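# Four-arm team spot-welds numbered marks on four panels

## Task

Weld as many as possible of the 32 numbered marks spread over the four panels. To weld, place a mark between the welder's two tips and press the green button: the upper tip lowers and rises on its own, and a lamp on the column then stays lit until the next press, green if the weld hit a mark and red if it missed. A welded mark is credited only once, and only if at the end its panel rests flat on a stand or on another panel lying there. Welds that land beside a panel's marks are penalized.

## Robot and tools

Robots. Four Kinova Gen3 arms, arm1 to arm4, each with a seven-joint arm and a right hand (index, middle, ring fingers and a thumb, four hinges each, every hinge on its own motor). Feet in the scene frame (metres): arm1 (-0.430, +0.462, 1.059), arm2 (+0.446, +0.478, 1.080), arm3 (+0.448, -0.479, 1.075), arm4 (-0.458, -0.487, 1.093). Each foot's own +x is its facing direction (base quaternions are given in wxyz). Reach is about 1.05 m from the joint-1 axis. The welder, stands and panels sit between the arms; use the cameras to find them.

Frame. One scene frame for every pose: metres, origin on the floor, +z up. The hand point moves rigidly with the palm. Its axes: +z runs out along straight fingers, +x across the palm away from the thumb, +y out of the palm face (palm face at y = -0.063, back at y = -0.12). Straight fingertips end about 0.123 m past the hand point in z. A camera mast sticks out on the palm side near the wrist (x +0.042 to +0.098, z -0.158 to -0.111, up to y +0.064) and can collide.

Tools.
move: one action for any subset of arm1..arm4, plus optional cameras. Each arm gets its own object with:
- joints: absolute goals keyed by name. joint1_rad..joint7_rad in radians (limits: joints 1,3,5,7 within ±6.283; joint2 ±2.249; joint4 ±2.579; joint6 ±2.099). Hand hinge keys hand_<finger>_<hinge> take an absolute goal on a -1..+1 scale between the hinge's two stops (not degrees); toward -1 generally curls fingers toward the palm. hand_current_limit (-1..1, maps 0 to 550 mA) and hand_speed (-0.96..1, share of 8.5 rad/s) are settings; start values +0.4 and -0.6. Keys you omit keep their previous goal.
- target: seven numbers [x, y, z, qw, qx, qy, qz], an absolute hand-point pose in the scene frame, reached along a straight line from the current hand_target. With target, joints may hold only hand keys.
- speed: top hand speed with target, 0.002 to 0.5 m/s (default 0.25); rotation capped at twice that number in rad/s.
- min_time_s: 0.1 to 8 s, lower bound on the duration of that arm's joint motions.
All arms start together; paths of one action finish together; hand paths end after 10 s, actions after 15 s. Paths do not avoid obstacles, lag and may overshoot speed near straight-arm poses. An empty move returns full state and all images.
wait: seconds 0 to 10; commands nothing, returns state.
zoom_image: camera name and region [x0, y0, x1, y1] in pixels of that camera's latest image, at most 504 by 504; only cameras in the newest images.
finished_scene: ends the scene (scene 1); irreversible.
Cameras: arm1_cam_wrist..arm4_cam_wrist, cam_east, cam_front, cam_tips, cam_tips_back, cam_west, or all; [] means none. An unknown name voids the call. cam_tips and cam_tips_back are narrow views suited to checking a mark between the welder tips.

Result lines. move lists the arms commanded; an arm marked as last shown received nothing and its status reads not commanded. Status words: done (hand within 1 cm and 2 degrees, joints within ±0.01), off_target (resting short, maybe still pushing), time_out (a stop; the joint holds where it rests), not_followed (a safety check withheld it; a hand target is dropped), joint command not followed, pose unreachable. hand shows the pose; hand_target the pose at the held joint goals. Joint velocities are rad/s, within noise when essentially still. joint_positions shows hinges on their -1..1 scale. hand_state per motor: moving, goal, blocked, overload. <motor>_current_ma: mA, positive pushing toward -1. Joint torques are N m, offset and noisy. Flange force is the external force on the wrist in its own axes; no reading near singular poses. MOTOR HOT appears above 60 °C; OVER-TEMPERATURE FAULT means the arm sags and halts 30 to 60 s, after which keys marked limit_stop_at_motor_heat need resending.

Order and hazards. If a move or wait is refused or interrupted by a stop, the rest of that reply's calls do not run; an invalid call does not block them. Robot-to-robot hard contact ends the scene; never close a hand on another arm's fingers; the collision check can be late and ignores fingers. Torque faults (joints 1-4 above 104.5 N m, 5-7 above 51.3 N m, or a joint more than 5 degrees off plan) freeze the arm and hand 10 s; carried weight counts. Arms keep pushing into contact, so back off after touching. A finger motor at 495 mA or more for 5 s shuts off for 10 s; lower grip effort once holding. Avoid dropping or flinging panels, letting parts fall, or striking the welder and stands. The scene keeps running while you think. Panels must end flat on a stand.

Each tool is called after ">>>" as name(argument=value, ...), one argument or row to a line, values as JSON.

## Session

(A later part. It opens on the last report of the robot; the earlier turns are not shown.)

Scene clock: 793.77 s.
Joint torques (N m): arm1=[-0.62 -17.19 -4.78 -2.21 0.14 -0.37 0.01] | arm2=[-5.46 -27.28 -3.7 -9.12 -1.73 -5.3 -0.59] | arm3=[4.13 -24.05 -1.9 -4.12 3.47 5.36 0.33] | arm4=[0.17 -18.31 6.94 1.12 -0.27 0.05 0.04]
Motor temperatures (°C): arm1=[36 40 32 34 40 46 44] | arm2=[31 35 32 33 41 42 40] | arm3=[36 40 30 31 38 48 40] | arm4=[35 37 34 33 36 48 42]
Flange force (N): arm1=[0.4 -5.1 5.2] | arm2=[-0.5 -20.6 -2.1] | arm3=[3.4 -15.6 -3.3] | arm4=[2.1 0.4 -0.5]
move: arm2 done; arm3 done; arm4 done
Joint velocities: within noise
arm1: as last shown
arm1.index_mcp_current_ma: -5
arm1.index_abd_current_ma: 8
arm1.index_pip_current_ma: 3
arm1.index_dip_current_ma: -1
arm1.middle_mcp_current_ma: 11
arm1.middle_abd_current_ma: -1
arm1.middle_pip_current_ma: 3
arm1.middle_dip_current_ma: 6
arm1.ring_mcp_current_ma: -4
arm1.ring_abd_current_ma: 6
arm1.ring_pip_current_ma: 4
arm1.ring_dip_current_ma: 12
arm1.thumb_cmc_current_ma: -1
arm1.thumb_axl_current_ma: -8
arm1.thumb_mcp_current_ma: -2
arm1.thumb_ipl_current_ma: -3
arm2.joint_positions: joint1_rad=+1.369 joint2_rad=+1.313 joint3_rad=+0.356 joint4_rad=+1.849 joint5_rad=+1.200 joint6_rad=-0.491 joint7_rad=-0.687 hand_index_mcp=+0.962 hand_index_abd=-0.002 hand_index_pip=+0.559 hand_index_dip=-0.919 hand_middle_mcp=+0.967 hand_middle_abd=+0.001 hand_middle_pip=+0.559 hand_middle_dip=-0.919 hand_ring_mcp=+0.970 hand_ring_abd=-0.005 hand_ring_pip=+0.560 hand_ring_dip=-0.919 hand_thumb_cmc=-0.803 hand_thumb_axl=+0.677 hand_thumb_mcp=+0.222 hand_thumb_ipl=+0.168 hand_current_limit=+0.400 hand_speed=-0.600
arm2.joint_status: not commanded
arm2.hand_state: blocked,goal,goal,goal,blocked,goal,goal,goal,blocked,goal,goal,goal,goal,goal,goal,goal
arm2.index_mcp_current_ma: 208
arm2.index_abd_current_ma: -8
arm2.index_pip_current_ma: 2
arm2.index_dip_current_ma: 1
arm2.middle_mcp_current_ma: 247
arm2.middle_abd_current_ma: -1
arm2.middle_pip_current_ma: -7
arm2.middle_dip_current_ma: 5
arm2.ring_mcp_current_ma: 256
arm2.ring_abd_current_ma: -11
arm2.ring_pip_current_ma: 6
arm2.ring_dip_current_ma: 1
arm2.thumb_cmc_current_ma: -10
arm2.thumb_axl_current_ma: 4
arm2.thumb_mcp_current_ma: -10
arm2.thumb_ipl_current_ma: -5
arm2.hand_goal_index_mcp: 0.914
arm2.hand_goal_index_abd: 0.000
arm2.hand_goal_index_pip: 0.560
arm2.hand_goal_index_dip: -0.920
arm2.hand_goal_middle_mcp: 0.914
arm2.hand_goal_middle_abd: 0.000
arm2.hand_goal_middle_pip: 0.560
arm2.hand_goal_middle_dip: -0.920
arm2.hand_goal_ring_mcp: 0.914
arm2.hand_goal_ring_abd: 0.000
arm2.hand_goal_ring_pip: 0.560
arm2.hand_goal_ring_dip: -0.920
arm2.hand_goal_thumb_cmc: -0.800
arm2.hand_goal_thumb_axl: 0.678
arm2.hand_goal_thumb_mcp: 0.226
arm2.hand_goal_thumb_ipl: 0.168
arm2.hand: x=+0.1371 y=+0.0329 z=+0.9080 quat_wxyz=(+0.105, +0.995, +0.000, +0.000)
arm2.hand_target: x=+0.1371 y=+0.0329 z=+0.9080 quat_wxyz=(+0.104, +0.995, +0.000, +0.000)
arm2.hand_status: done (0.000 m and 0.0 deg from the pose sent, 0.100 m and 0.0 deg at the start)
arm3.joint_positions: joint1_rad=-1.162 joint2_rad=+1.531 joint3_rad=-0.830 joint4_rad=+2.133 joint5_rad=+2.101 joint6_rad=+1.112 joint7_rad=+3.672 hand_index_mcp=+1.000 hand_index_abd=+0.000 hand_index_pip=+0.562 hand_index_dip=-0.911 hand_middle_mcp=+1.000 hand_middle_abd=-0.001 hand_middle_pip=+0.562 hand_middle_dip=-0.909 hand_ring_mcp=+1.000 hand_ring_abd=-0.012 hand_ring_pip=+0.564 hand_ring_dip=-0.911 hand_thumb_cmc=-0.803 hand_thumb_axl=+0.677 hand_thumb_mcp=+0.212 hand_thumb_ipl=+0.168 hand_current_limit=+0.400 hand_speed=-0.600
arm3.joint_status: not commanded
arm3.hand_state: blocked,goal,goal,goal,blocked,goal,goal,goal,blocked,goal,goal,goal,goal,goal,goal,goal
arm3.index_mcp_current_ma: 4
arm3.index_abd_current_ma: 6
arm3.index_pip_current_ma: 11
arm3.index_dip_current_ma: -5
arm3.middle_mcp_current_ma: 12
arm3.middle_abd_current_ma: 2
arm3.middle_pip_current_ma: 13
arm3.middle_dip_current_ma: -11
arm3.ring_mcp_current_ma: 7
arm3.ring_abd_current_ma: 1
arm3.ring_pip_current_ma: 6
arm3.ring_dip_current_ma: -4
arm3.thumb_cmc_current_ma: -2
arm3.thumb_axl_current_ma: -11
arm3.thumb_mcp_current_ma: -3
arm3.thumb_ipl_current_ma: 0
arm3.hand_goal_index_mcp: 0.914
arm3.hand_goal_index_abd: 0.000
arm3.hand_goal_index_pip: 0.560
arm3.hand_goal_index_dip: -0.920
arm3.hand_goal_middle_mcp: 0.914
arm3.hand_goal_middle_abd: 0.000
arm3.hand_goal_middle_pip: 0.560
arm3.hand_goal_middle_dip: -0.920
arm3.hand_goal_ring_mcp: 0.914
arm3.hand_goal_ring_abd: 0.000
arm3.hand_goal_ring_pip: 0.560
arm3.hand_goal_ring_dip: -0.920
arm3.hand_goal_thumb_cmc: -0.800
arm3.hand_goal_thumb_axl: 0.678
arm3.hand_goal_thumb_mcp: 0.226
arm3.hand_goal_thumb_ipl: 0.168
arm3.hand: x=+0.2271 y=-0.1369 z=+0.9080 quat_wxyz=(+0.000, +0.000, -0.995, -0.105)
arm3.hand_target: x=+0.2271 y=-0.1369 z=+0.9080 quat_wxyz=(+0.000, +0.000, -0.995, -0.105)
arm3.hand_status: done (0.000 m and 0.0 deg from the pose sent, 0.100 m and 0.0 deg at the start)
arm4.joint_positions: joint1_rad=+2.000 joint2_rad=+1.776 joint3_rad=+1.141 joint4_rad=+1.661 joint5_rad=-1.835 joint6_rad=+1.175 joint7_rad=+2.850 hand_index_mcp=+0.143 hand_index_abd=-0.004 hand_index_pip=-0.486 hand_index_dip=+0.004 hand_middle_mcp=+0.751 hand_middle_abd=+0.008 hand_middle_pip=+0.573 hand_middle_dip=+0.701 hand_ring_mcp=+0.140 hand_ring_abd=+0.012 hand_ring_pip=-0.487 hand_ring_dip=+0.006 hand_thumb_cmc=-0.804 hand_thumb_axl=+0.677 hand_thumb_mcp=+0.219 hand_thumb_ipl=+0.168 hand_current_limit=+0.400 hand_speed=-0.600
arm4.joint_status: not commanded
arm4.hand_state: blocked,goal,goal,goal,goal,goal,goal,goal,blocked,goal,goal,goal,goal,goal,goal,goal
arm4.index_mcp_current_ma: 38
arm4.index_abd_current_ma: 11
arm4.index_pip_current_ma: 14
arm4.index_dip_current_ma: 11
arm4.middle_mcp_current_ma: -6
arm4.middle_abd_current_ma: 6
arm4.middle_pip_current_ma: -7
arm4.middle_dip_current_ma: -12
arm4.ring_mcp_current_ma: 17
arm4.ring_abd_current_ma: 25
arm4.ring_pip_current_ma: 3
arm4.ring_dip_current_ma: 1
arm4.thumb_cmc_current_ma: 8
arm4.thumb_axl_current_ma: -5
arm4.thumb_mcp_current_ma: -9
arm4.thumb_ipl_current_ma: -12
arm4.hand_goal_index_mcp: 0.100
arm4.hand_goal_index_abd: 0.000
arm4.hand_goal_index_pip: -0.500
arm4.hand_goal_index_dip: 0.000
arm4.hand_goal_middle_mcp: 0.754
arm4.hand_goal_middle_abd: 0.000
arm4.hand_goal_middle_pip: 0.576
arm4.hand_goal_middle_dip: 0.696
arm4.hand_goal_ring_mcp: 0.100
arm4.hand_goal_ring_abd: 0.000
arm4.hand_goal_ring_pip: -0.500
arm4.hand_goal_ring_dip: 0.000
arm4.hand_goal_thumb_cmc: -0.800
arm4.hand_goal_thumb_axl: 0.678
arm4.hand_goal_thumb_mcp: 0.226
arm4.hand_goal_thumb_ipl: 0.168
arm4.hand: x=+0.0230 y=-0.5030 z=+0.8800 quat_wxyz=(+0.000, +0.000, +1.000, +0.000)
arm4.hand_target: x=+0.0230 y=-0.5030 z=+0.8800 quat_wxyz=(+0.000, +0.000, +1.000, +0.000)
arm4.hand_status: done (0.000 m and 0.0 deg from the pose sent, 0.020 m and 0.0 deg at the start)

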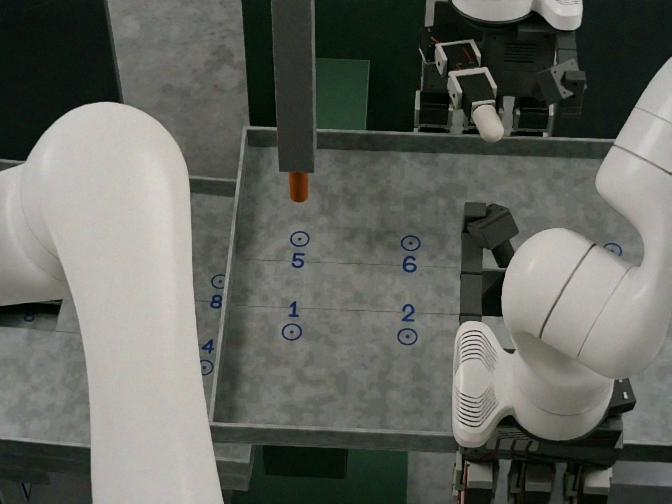

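>>> move(
  arm2={"target": [0.1377, 0.0344, 0.8993, 0.1045, 0.9945, 0, 0], "speed": 0.04},
  arm3={"target": [0.2277, -0.1354, 0.8993, 0, 0, 0.9945, 0.1045], "speed": 0.04},
  arm4={"target": [0.023, -0.503, 0.860, 0, 0, 1, 0], "speed": 0.08},
)

>>> wait(
  seconds=2.5,
  cameras=["cam_front"],
)

>>> zoom_image(
  camera="cam_front",
  region=[300, 20, 400, 110],
)

Scene clock: 795.43 s.
Joint torques (N m): arm1=[-0.57 -17.13 -4.67 -2.17 0.17 -0.35 0] | arm2=[-5.14 -26.97 -3.33 -8.58 -1.62 -5.13 -0.52] | arm3=[3.95 -23.78 -2.01 -3.78 3.34 5.09 0.36] | arm4=[0.16 -16.93 5.82 0.95 -0.31 0.06 0.08]
Motor temperatures (°C): arm1=[36 40 32 34 40 46 44] | arm2=[31 35 32 33 41 42 40] | arm3=[36 40 30 31 38 48 40] | arm4=[35 37 34 33 36 48 42]
Flange force (N): arm1=[0.5 -4.9 5.1] | arm2=[-0.6 -19.3 -2.2] | arm3=[3.4 -14.9 -3.2] | arm4=[2.0 0.5 -4.4]
move: arm2 done; arm3 done; arm4 done
Joint velocities: within noise
arm1: as last shown
arm1.index_mcp_current_ma: -13
arm1.index_abd_current_ma: 10
arm1.index_pip_current_ma: 10
arm1.index_dip_current_ma: 5
arm1.middle_mcp_current_ma: 1
arm1.middle_abd_current_ma: 2
arm1.middle_pip_current_ma: 2
arm1.middle_dip_current_ma: 4
arm1.ring_mcp_current_ma: 12
arm1.ring_pip_current_ma: 12
arm1.ring_dip_current_ma: 9
arm1.thumb_cmc_current_ma: 0
arm1.thumb_mcp_current_ma: -6
arm1.thumb_ipl_current_ma: -4
arm2.joint_positions: joint1_rad=+1.368 joint2_rad=+1.335 joint3_rad=+0.358 joint4_rad=+1.841 joint5_rad=+1.172 joint6_rad=-0.499 joint7_rad=-0.664 hand_index_mcp=+0.961 hand_index_abd=-0.001 hand_index_pip=+0.559 hand_index_dip=-0.919 hand_middle_mcp=+0.966 hand_middle_abd=+0.001 hand_middle_pip=+0.559 hand_middle_dip=-0.919 hand_ring_mcp=+0.970 hand_ring_abd=-0.005 hand_ring_pip=+0.560 hand_ring_dip=-0.919 hand_thumb_cmc=-0.803 hand_thumb_axl=+0.677 hand_thumb_mcp=+0.222 hand_thumb_ipl=+0.168 hand_current_limit=+0.400 hand_speed=-0.600
arm2.joint_status: not commanded
arm2.hand_state: blocked,goal,goal,goal,blocked,goal,goal,goal,blocked,goal,goal,goal,goal,goal,goal,goal
arm2.index_mcp_current_ma: 207
arm2.index_abd_current_ma: -12
arm2.index_pip_current_ma: 6
arm2.index_dip_current_ma: 1
arm2.middle_mcp_current_ma: 243
arm2.middle_abd_current_ma: 1
arm2.middle_pip_current_ma: -6
arm2.middle_dip_current_ma: 4
arm2.ring_mcp_current_ma: 252
arm2.ring_abd_current_ma: -12
arm2.ring_pip_current_ma: 9
arm2.ring_dip_current_ma: 8
arm2.thumb_cmc_current_ma: -6
arm2.thumb_axl_current_ma: 10
arm2.thumb_mcp_current_ma: -15
arm2.thumb_ipl_current_ma: -6
arm2.hand_goal_index_mcp: 0.914
arm2.hand_goal_index_abd: 0.000
arm2.hand_goal_index_pip: 0.560
arm2.hand_goal_index_dip: -0.920
arm2.hand_goal_middle_mcp: 0.914
arm2.hand_goal_middle_abd: 0.000
arm2.hand_goal_middle_pip: 0.560
arm2.hand_goal_middle_dip: -0.920
arm2.hand_goal_ring_mcp: 0.914
arm2.hand_goal_ring_abd: 0.000
arm2.hand_goal_ring_pip: 0.560
arm2.hand_goal_ring_dip: -0.920
arm2.hand_goal_thumb_cmc: -0.800
arm2.hand_goal_thumb_axl: 0.678
arm2.hand_goal_thumb_mcp: 0.226
arm2.hand_goal_thumb_ipl: 0.168
arm2.hand: x=+0.1377 y=+0.0344 z=+0.8993 quat_wxyz=(+0.104, +0.995, +0.000, +0.000)
arm2.hand_target: x=+0.1377 y=+0.0344 z=+0.8993 quat_wxyz=(+0.104, +0.995, +0.000, +0.000)
arm2.hand_status: done (0.000 m and 0.0 deg from the pose sent, 0.009 m and 0.0 deg at the start)
arm3.joint_positions: joint1_rad=-1.160 joint2_rad=+1.550 joint3_rad=-0.818 joint4_rad=+2.118 joint5_rad=+2.119 joint6_rad=+1.108 joint7_rad=+3.675 hand_index_mcp=+1.000 hand_index_abd=+0.000 hand_index_pip=+0.562 hand_index_dip=-0.911 hand_middle_mcp=+1.000 hand_middle_abd=-0.001 hand_middle_pip=+0.562 hand_middle_dip=-0.909 hand_ring_mcp=+1.000 hand_ring_abd=-0.012 hand_ring_pip=+0.564 hand_ring_dip=-0.911 hand_thumb_cmc=-0.803 hand_thumb_axl=+0.677 hand_thumb_mcp=+0.212 hand_thumb_ipl=+0.168 hand_current_limit=+0.400 hand_speed=-0.600
arm3.joint_status: not commanded
arm3.hand_state: blocked,goal,goal,goal,blocked,goal,goal,goal,blocked,goal,goal,goal,goal,goal,goal,goal
arm3.index_mcp_current_ma: 16
arm3.index_abd_current_ma: 6
arm3.index_pip_current_ma: 6
arm3.index_dip_current_ma: -4
arm3.middle_mcp_current_ma: 12
arm3.middle_abd_current_ma: 3
arm3.middle_pip_current_ma: 7
arm3.middle_dip_current_ma: -8
arm3.ring_mcp_current_ma: 7
arm3.ring_abd_current_ma: 5
arm3.ring_pip_current_ma: 7
arm3.ring_dip_current_ma: -4
arm3.thumb_cmc_current_ma: -3
arm3.thumb_axl_current_ma: 0
arm3.thumb_mcp_current_ma: -2
arm3.thumb_ipl_current_ma: -5
arm3.hand_goal_index_mcp: 0.914
arm3.hand_goal_index_abd: 0.000
arm3.hand_goal_index_pip: 0.560
arm3.hand_goal_index_dip: -0.920
arm3.hand_goal_middle_mcp: 0.914
arm3.hand_goal_middle_abd: 0.000
arm3.hand_goal_middle_pip: 0.560
arm3.hand_goal_middle_dip: -0.920
arm3.hand_goal_ring_mcp: 0.914
arm3.hand_goal_ring_abd: 0.000
arm3.hand_goal_ring_pip: 0.560
arm3.hand_goal_ring_dip: -0.920
arm3.hand_goal_thumb_cmc: -0.800
arm3.hand_goal_thumb_axl: 0.678
arm3.hand_goal_thumb_mcp: 0.226
arm3.hand_goal_thumb_ipl: 0.168
arm3.hand: x=+0.2277 y=-0.1354 z=+0.8993 quat_wxyz=(+0.000, +0.000, -0.995, -0.105)
arm3.hand_target: x=+0.2277 y=-0.1354 z=+0.8993 quat_wxyz=(+0.000, +0.000, -0.995, -0.105)
arm3.hand_status: done (0.000 m and 0.0 deg from the pose sent, 0.009 m and 0.0 deg at the start)
arm4.joint_positions: joint1_rad=+2.005 joint2_rad=+1.809 joint3_rad=+1.122 joint4_rad=+1.630 joint5_rad=-1.861 joint6_rad=+1.154 joint7_rad=+2.842 hand_index_mcp=+0.143 hand_index_abd=-0.004 hand_index_pip=-0.486 hand_index_dip=+0.004 hand_middle_mcp=+0.751 hand_middle_abd=+0.003 hand_middle_pip=+0.572 hand_middle_dip=+0.701 hand_ring_mcp=+0.140 hand_ring_abd=+0.012 hand_ring_pip=-0.487 hand_ring_dip=+0.006 hand_thumb_cmc=-0.799 hand_thumb_axl=+0.677 hand_thumb_mcp=+0.219 hand_thumb_ipl=+0.168 hand_current_limit=+0.400 hand_speed=-0.600
arm4.joint_status: not commanded
arm4.hand_state: blocked,goal,goal,goal,goal,goal,goal,goal,blocked,goal,goal,goal,goal,goal,goal,goal
arm4.index_mcp_current_ma: 46
arm4.index_abd_current_ma: -13
arm4.index_pip_current_ma: -2
arm4.index_dip_current_ma: 10
arm4.middle_mcp_current_ma: -4
arm4.middle_abd_current_ma: 2
arm4.middle_pip_current_ma: 1
arm4.middle_dip_current_ma: -14
arm4.ring_mcp_current_ma: 27
arm4.ring_abd_current_ma: 28
arm4.ring_pip_current_ma: 4
arm4.ring_dip_current_ma: 2
arm4.thumb_cmc_current_ma: 16
arm4.thumb_axl_current_ma: -4
arm4.thumb_mcp_current_ma: -1
arm4.thumb_ipl_current_ma: -4
arm4.hand_goal_index_mcp: 0.100
arm4.hand_goal_index_abd: 0.000
arm4.hand_goal_index_pip: -0.500
arm4.hand_goal_index_dip: 0.000
arm4.hand_goal_middle_mcp: 0.754
arm4.hand_goal_middle_abd: 0.000
arm4.hand_goal_middle_pip: 0.576
arm4.hand_goal_middle_dip: 0.696
arm4.hand_goal_ring_mcp: 0.100
arm4.hand_goal_ring_abd: 0.000
arm4.hand_goal_ring_pip: -0.500
arm4.hand_goal_ring_dip: 0.000
arm4.hand_goal_thumb_cmc: -0.800
arm4.hand_goal_thumb_axl: 0.678
arm4.hand_goal_thumb_mcp: 0.226
arm4.hand_goal_thumb_ipl: 0.168
arm4.hand: x=+0.0230 y=-0.5030 z=+0.8600 quat_wxyz=(+0.000, +0.000, +1.000, +0.000)
arm4.hand_target: x=+0.0230 y=-0.5030 z=+0.8600 quat_wxyz=(+0.000, +0.000, +1.000, +0.000)
arm4.hand_status: done (0.000 m and 0.0 deg from the pose sent, 0.020 m and 0.0 deg at the start)
pictures: none

Scene clock: 797.93 s.
Joint torques (N m): arm1=[-0.66 -17.09 -4.66 -2.21 0.17 -0.35 0.02] | arm2=[-5.14 -27.2 -3.23 -8.84 -1.73 -5.01 -0.55] | arm3=[4.17 -23.8 -1.79 -3.8 3.18 5.31 0.23] | arm4=[0.14 -16.97 5.86 0.9 -0.34 0.08 0.03]
Motor temperatures (°C): arm1=[36 40 32 34 40 46 44] | arm2=[31 35 32 33 41 42 40] | arm3=[36 40 30 31 38 48 40] | arm4=[35 37 34 33 36 48 42]
Flange force (N): arm1=[0.7 -5.2 5.0] | arm2=[-0.3 -19.9 -2.2] | arm3=[3.8 -14.7 -3.0] | arm4=[2.2 0.4 -4.4]
Joint velocities: within noise
arm1.joint_positions: joint1_rad=+0.420 joint2_rad=+0.918 joint3_rad=-0.573 joint4_rad=+2.248 joint5_rad=+2.162 joint6_rad=+0.227 joint7_rad=+5.096 hand_index_mcp=+0.912 hand_index_abd=-0.008 hand_index_pip=+0.936 hand_index_dip=+0.709 hand_middle_mcp=+0.913 hand_middle_abd=-0.008 hand_middle_pip=+0.930 hand_middle_dip=+0.708 hand_ring_mcp=+0.914 hand_ring_abd=+0.005 hand_ring_pip=+0.923 hand_ring_dip=+0.699 hand_thumb_cmc=-0.800 hand_thumb_axl=+0.677 hand_thumb_mcp=+0.212 hand_thumb_ipl=+0.168 hand_current_limit=+0.400 hand_speed=-0.600
arm1.joint_status: not commanded
arm1.hand_state: goal,goal,goal,goal,goal,goal,goal,goal,goal,goal,blocked,goal,goal,goal,goal,goal
arm1.index_mcp_current_ma: -4
arm1.index_abd_current_ma: 12
arm1.index_pip_current_ma: 11
arm1.index_dip_current_ma: 4
arm1.middle_mcp_current_ma: 1
arm1.middle_abd_current_ma: 3
arm1.middle_pip_current_ma: -2
arm1.middle_dip_current_ma: -2
arm1.ring_mcp_current_ma: 9
arm1.ring_abd_current_ma: 10
arm1.ring_pip_current_ma: 3
arm1.ring_dip_current_ma: 9
arm1.thumb_cmc_current_ma: 2
arm1.thumb_axl_current_ma: -1
arm1.thumb_mcp_current_ma: -4
arm1.thumb_ipl_current_ma: 3
arm1.hand_goal_index_mcp: 0.914
arm1.hand_goal_index_abd: 0.000
arm1.hand_goal_index_pip: 0.950
arm1.hand_goal_index_dip: 0.696
arm1.hand_goal_middle_mcp: 0.914
arm1.hand_goal_middle_abd: 0.000
arm1.hand_goal_middle_pip: 0.950
arm1.hand_goal_middle_dip: 0.696
arm1.hand_goal_ring_mcp: 0.914
arm1.hand_goal_ring_abd: 0.000
arm1.hand_goal_ring_pip: 0.950
arm1.hand_goal_ring_dip: 0.696
arm1.hand_goal_thumb_cmc: -0.800
arm1.hand_goal_thumb_axl: 0.678
arm1.hand_goal_thumb_mcp: 0.226
arm1.hand_goal_thumb_ipl: 0.168
arm1.hand: x=-0.7200 y=+0.1000 z=+1.0500 quat_wxyz=(-0.156, -0.988, +0.000, +0.000)
arm1.hand_target: x=-0.7200 y=+0.1000 z=+1.0500 quat_wxyz=(-0.156, -0.988, +0.000, +0.000)
arm1.hand_status: not commanded
arm2.joint_positions: joint1_rad=+1.368 joint2_rad=+1.335 joint3_rad=+0.358 joint4_rad=+1.841 joint5_rad=+1.172 joint6_rad=-0.499 joint7_rad=-0.664 hand_index_mcp=+0.961 hand_index_abd=+0.001 hand_index_pip=+0.559 hand_index_dip=-0.919 hand_middle_mcp=+0.966 hand_middle_abd=+0.002 hand_middle_pip=+0.559 hand_middle_dip=-0.919 hand_ring_mcp=+0.970 hand_ring_abd=-0.001 hand_ring_pip=+0.559 hand_ring_dip=-0.919 hand_thumb_cmc=-0.803 hand_thumb_axl=+0.677 hand_thumb_mcp=+0.222 hand_thumb_ipl=+0.168 hand_current_limit=+0.400 hand_speed=-0.600
arm2.joint_status: not commanded
arm2.hand_state: blocked,goal,goal,goal,blocked,goal,goal,goal,blocked,goal,goal,goal,goal,goal,goal,goal
arm2.index_mcp_current_ma: 201
arm2.index_abd_current_ma: -4
arm2.index_pip_current_ma: 12
arm2.index_dip_current_ma: 3
arm2.middle_mcp_current_ma: 243
arm2.middle_abd_current_ma: 5
arm2.middle_pip_current_ma: -8
arm2.middle_dip_current_ma: 6
arm2.ring_mcp_current_ma: 255
arm2.ring_abd_current_ma: 0
arm2.ring_pip_current_ma: 6
arm2.ring_dip_current_ma: 10
arm2.thumb_cmc_current_ma: -9
arm2.thumb_axl_current_ma: 6
arm2.thumb_mcp_current_ma: -10
arm2.thumb_ipl_current_ma: -2
arm2.hand_goal_index_mcp: 0.914
arm2.hand_goal_index_abd: 0.000
arm2.hand_goal_index_pip: 0.560
arm2.hand_goal_index_dip: -0.920
arm2.hand_goal_middle_mcp: 0.914
arm2.hand_goal_middle_abd: 0.000
arm2.hand_goal_middle_pip: 0.560
arm2.hand_goal_middle_dip: -0.920
arm2.hand_goal_ring_mcp: 0.914
arm2.hand_goal_ring_abd: 0.000
arm2.hand_goal_ring_pip: 0.560
arm2.hand_goal_ring_dip: -0.920
arm2.hand_goal_thumb_cmc: -0.800
arm2.hand_goal_thumb_axl: 0.678
arm2.hand_goal_thumb_mcp: 0.226
arm2.hand_goal_thumb_ipl: 0.168
arm2.hand: x=+0.1376 y=+0.0343 z=+0.8994 quat_wxyz=(+0.105, +0.995, +0.000, +0.000)
arm2.hand_target: x=+0.1377 y=+0.0344 z=+0.8993 quat_wxyz=(+0.105, +0.995, +0.000, +0.000)
arm2.hand_status: done (0.000 m and 0.0 deg from the pose sent, 0.009 m and 0.0 deg at the start)
arm3.joint_positions: joint1_rad=-1.160 joint2_rad=+1.550 joint3_rad=-0.818 joint4_rad=+2.118 joint5_rad=+2.119 joint6_rad=+1.108 joint7_rad=+3.675 hand_index_mcp=+1.000 hand_index_abd=+0.000 hand_index_pip=+0.562 hand_index_dip=-0.911 hand_middle_mcp=+1.000 hand_middle_abd=-0.001 hand_middle_pip=+0.562 hand_middle_dip=-0.909 hand_ring_mcp=+1.000 hand_ring_abd=-0.012 hand_ring_pip=+0.564 hand_ring_dip=-0.911 hand_thumb_cmc=-0.803 hand_thumb_axl=+0.677 hand_thumb_mcp=+0.212 hand_thumb_ipl=+0.168 hand_current_limit=+0.400 hand_speed=-0.600
arm3.joint_status: not commanded
arm3.hand_state: blocked,goal,goal,goal,blocked,goal,goal,goal,blocked,goal,goal,goal,goal,goal,goal,goal
arm3.index_mcp_current_ma: 20
arm3.index_abd_current_ma: 0
arm3.index_pip_current_ma: 5
arm3.index_dip_current_ma: -8
arm3.middle_mcp_current_ma: 17
arm3.middle_abd_current_ma: -2
arm3.middle_pip_current_ma: 9
arm3.middle_dip_current_ma: -11
arm3.ring_mcp_current_ma: 6
arm3.ring_abd_current_ma: 4
arm3.ring_pip_current_ma: -4
arm3.ring_dip_current_ma: 5
arm3.thumb_cmc_current_ma: -3
arm3.thumb_axl_current_ma: -3
arm3.thumb_mcp_current_ma: -4
arm3.thumb_ipl_current_ma: -3
arm3.hand_goal_index_mcp: 0.914
arm3.hand_goal_index_abd: 0.000
arm3.hand_goal_index_pip: 0.560
arm3.hand_goal_index_dip: -0.920
arm3.hand_goal_middle_mcp: 0.914
arm3.hand_goal_middle_abd: 0.000
arm3.hand_goal_middle_pip: 0.560
arm3.hand_goal_middle_dip: -0.920
arm3.hand_goal_ring_mcp: 0.914
arm3.hand_goal_ring_abd: 0.000
arm3.hand_goal_ring_pip: 0.560
arm3.hand_goal_ring_dip: -0.920
arm3.hand_goal_thumb_cmc: -0.800
arm3.hand_goal_thumb_axl: 0.678
arm3.hand_goal_thumb_mcp: 0.226
arm3.hand_goal_thumb_ipl: 0.168
arm3.hand: x=+0.2277 y=-0.1355 z=+0.8993 quat_wxyz=(+0.000, +0.000, -0.995, -0.104)
arm3.hand_target: x=+0.2277 y=-0.1354 z=+0.8993 quat_wxyz=(+0.000, +0.000, -0.995, -0.104)
arm3.hand_status: done (0.000 m and 0.0 deg from the pose sent, 0.009 m and 0.0 deg at the start)
arm4.joint_positions: joint1_rad=+2.005 joint2_rad=+1.809 joint3_rad=+1.122 joint4_rad=+1.630 joint5_rad=-1.861 joint6_rad=+1.154 joint7_rad=+2.842 hand_index_mcp=+0.143 hand_index_abd=-0.004 hand_index_pip=-0.486 hand_index_dip=+0.004 hand_middle_mcp=+0.751 hand_middle_abd=+0.003 hand_middle_pip=+0.572 hand_middle_dip=+0.701 hand_ring_mcp=+0.140 hand_ring_abd=+0.012 hand_ring_pip=-0.487 hand_ring_dip=+0.006 hand_thumb_cmc=-0.799 hand_thumb_axl=+0.677 hand_thumb_mcp=+0.219 hand_thumb_ipl=+0.168 hand_current_limit=+0.400 hand_speed=-0.600
arm4.joint_status: not commanded
arm4.hand_state: blocked,goal,goal,goal,goal,goal,goal,goal,blocked,goal,goal,goal,goal,goal,goal,goal
arm4.index_mcp_current_ma: 47
arm4.index_abd_current_ma: -7
arm4.index_pip_current_ma: 7
arm4.index_dip_current_ma: 16
arm4.middle_mcp_current_ma: 0
arm4.middle_abd_current_ma: -14
arm4.middle_pip_current_ma: -5
arm4.middle_dip_current_ma: -5
arm4.ring_mcp_current_ma: 26
arm4.ring_abd_current_ma: 5
arm4.ring_pip_current_ma: -2
arm4.ring_dip_current_ma: 10
arm4.thumb_cmc_current_ma: -3
arm4.thumb_axl_current_ma: -3
arm4.thumb_mcp_current_ma: 8
arm4.thumb_ipl_current_ma: 9
arm4.hand_goal_index_mcp: 0.100
arm4.hand_goal_index_abd: 0.000
arm4.hand_goal_index_pip: -0.500
arm4.hand_goal_index_dip: 0.000
arm4.hand_goal_middle_mcp: 0.754
arm4.hand_goal_middle_abd: 0.000
arm4.hand_goal_middle_pip: 0.576
arm4.hand_goal_middle_dip: 0.696
arm4.hand_goal_ring_mcp: 0.100
arm4.hand_goal_ring_abd: 0.000
arm4.hand_goal_ring_pip: -0.500
arm4.hand_goal_ring_dip: 0.000
arm4.hand_goal_thumb_cmc: -0.800
arm4.hand_goal_thumb_axl: 0.678
arm4.hand_goal_thumb_mcp: 0.226
arm4.hand_goal_thumb_ipl: 0.168
arm4.hand: x=+0.0230 y=-0.5030 z=+0.8600 quat_wxyz=(+0.000, +0.000, +1.000, +0.000)
arm4.hand_target: x=+0.0230 y=-0.5030 z=+0.8600 quat_wxyz=(+0.000, +0.000, +1.000, +0.000)
arm4.hand_status: done (0.000 m and 0.0 deg from the pose sent, 0.020 m and 0.0 deg at the start)
wait: 2.50 s; at rest by 0.27 s

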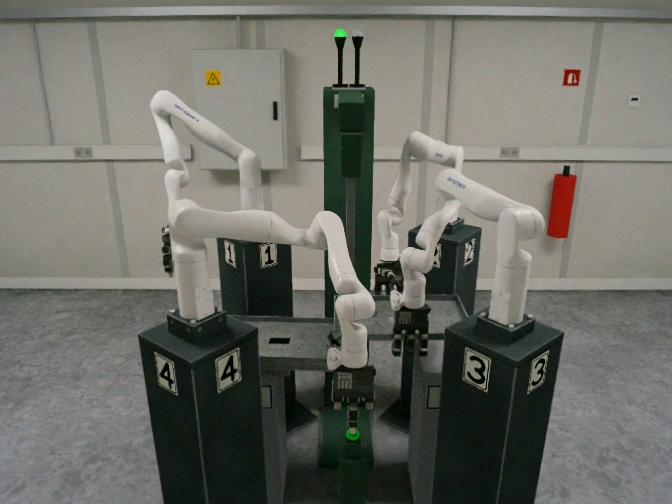

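Scaled by 5.040.

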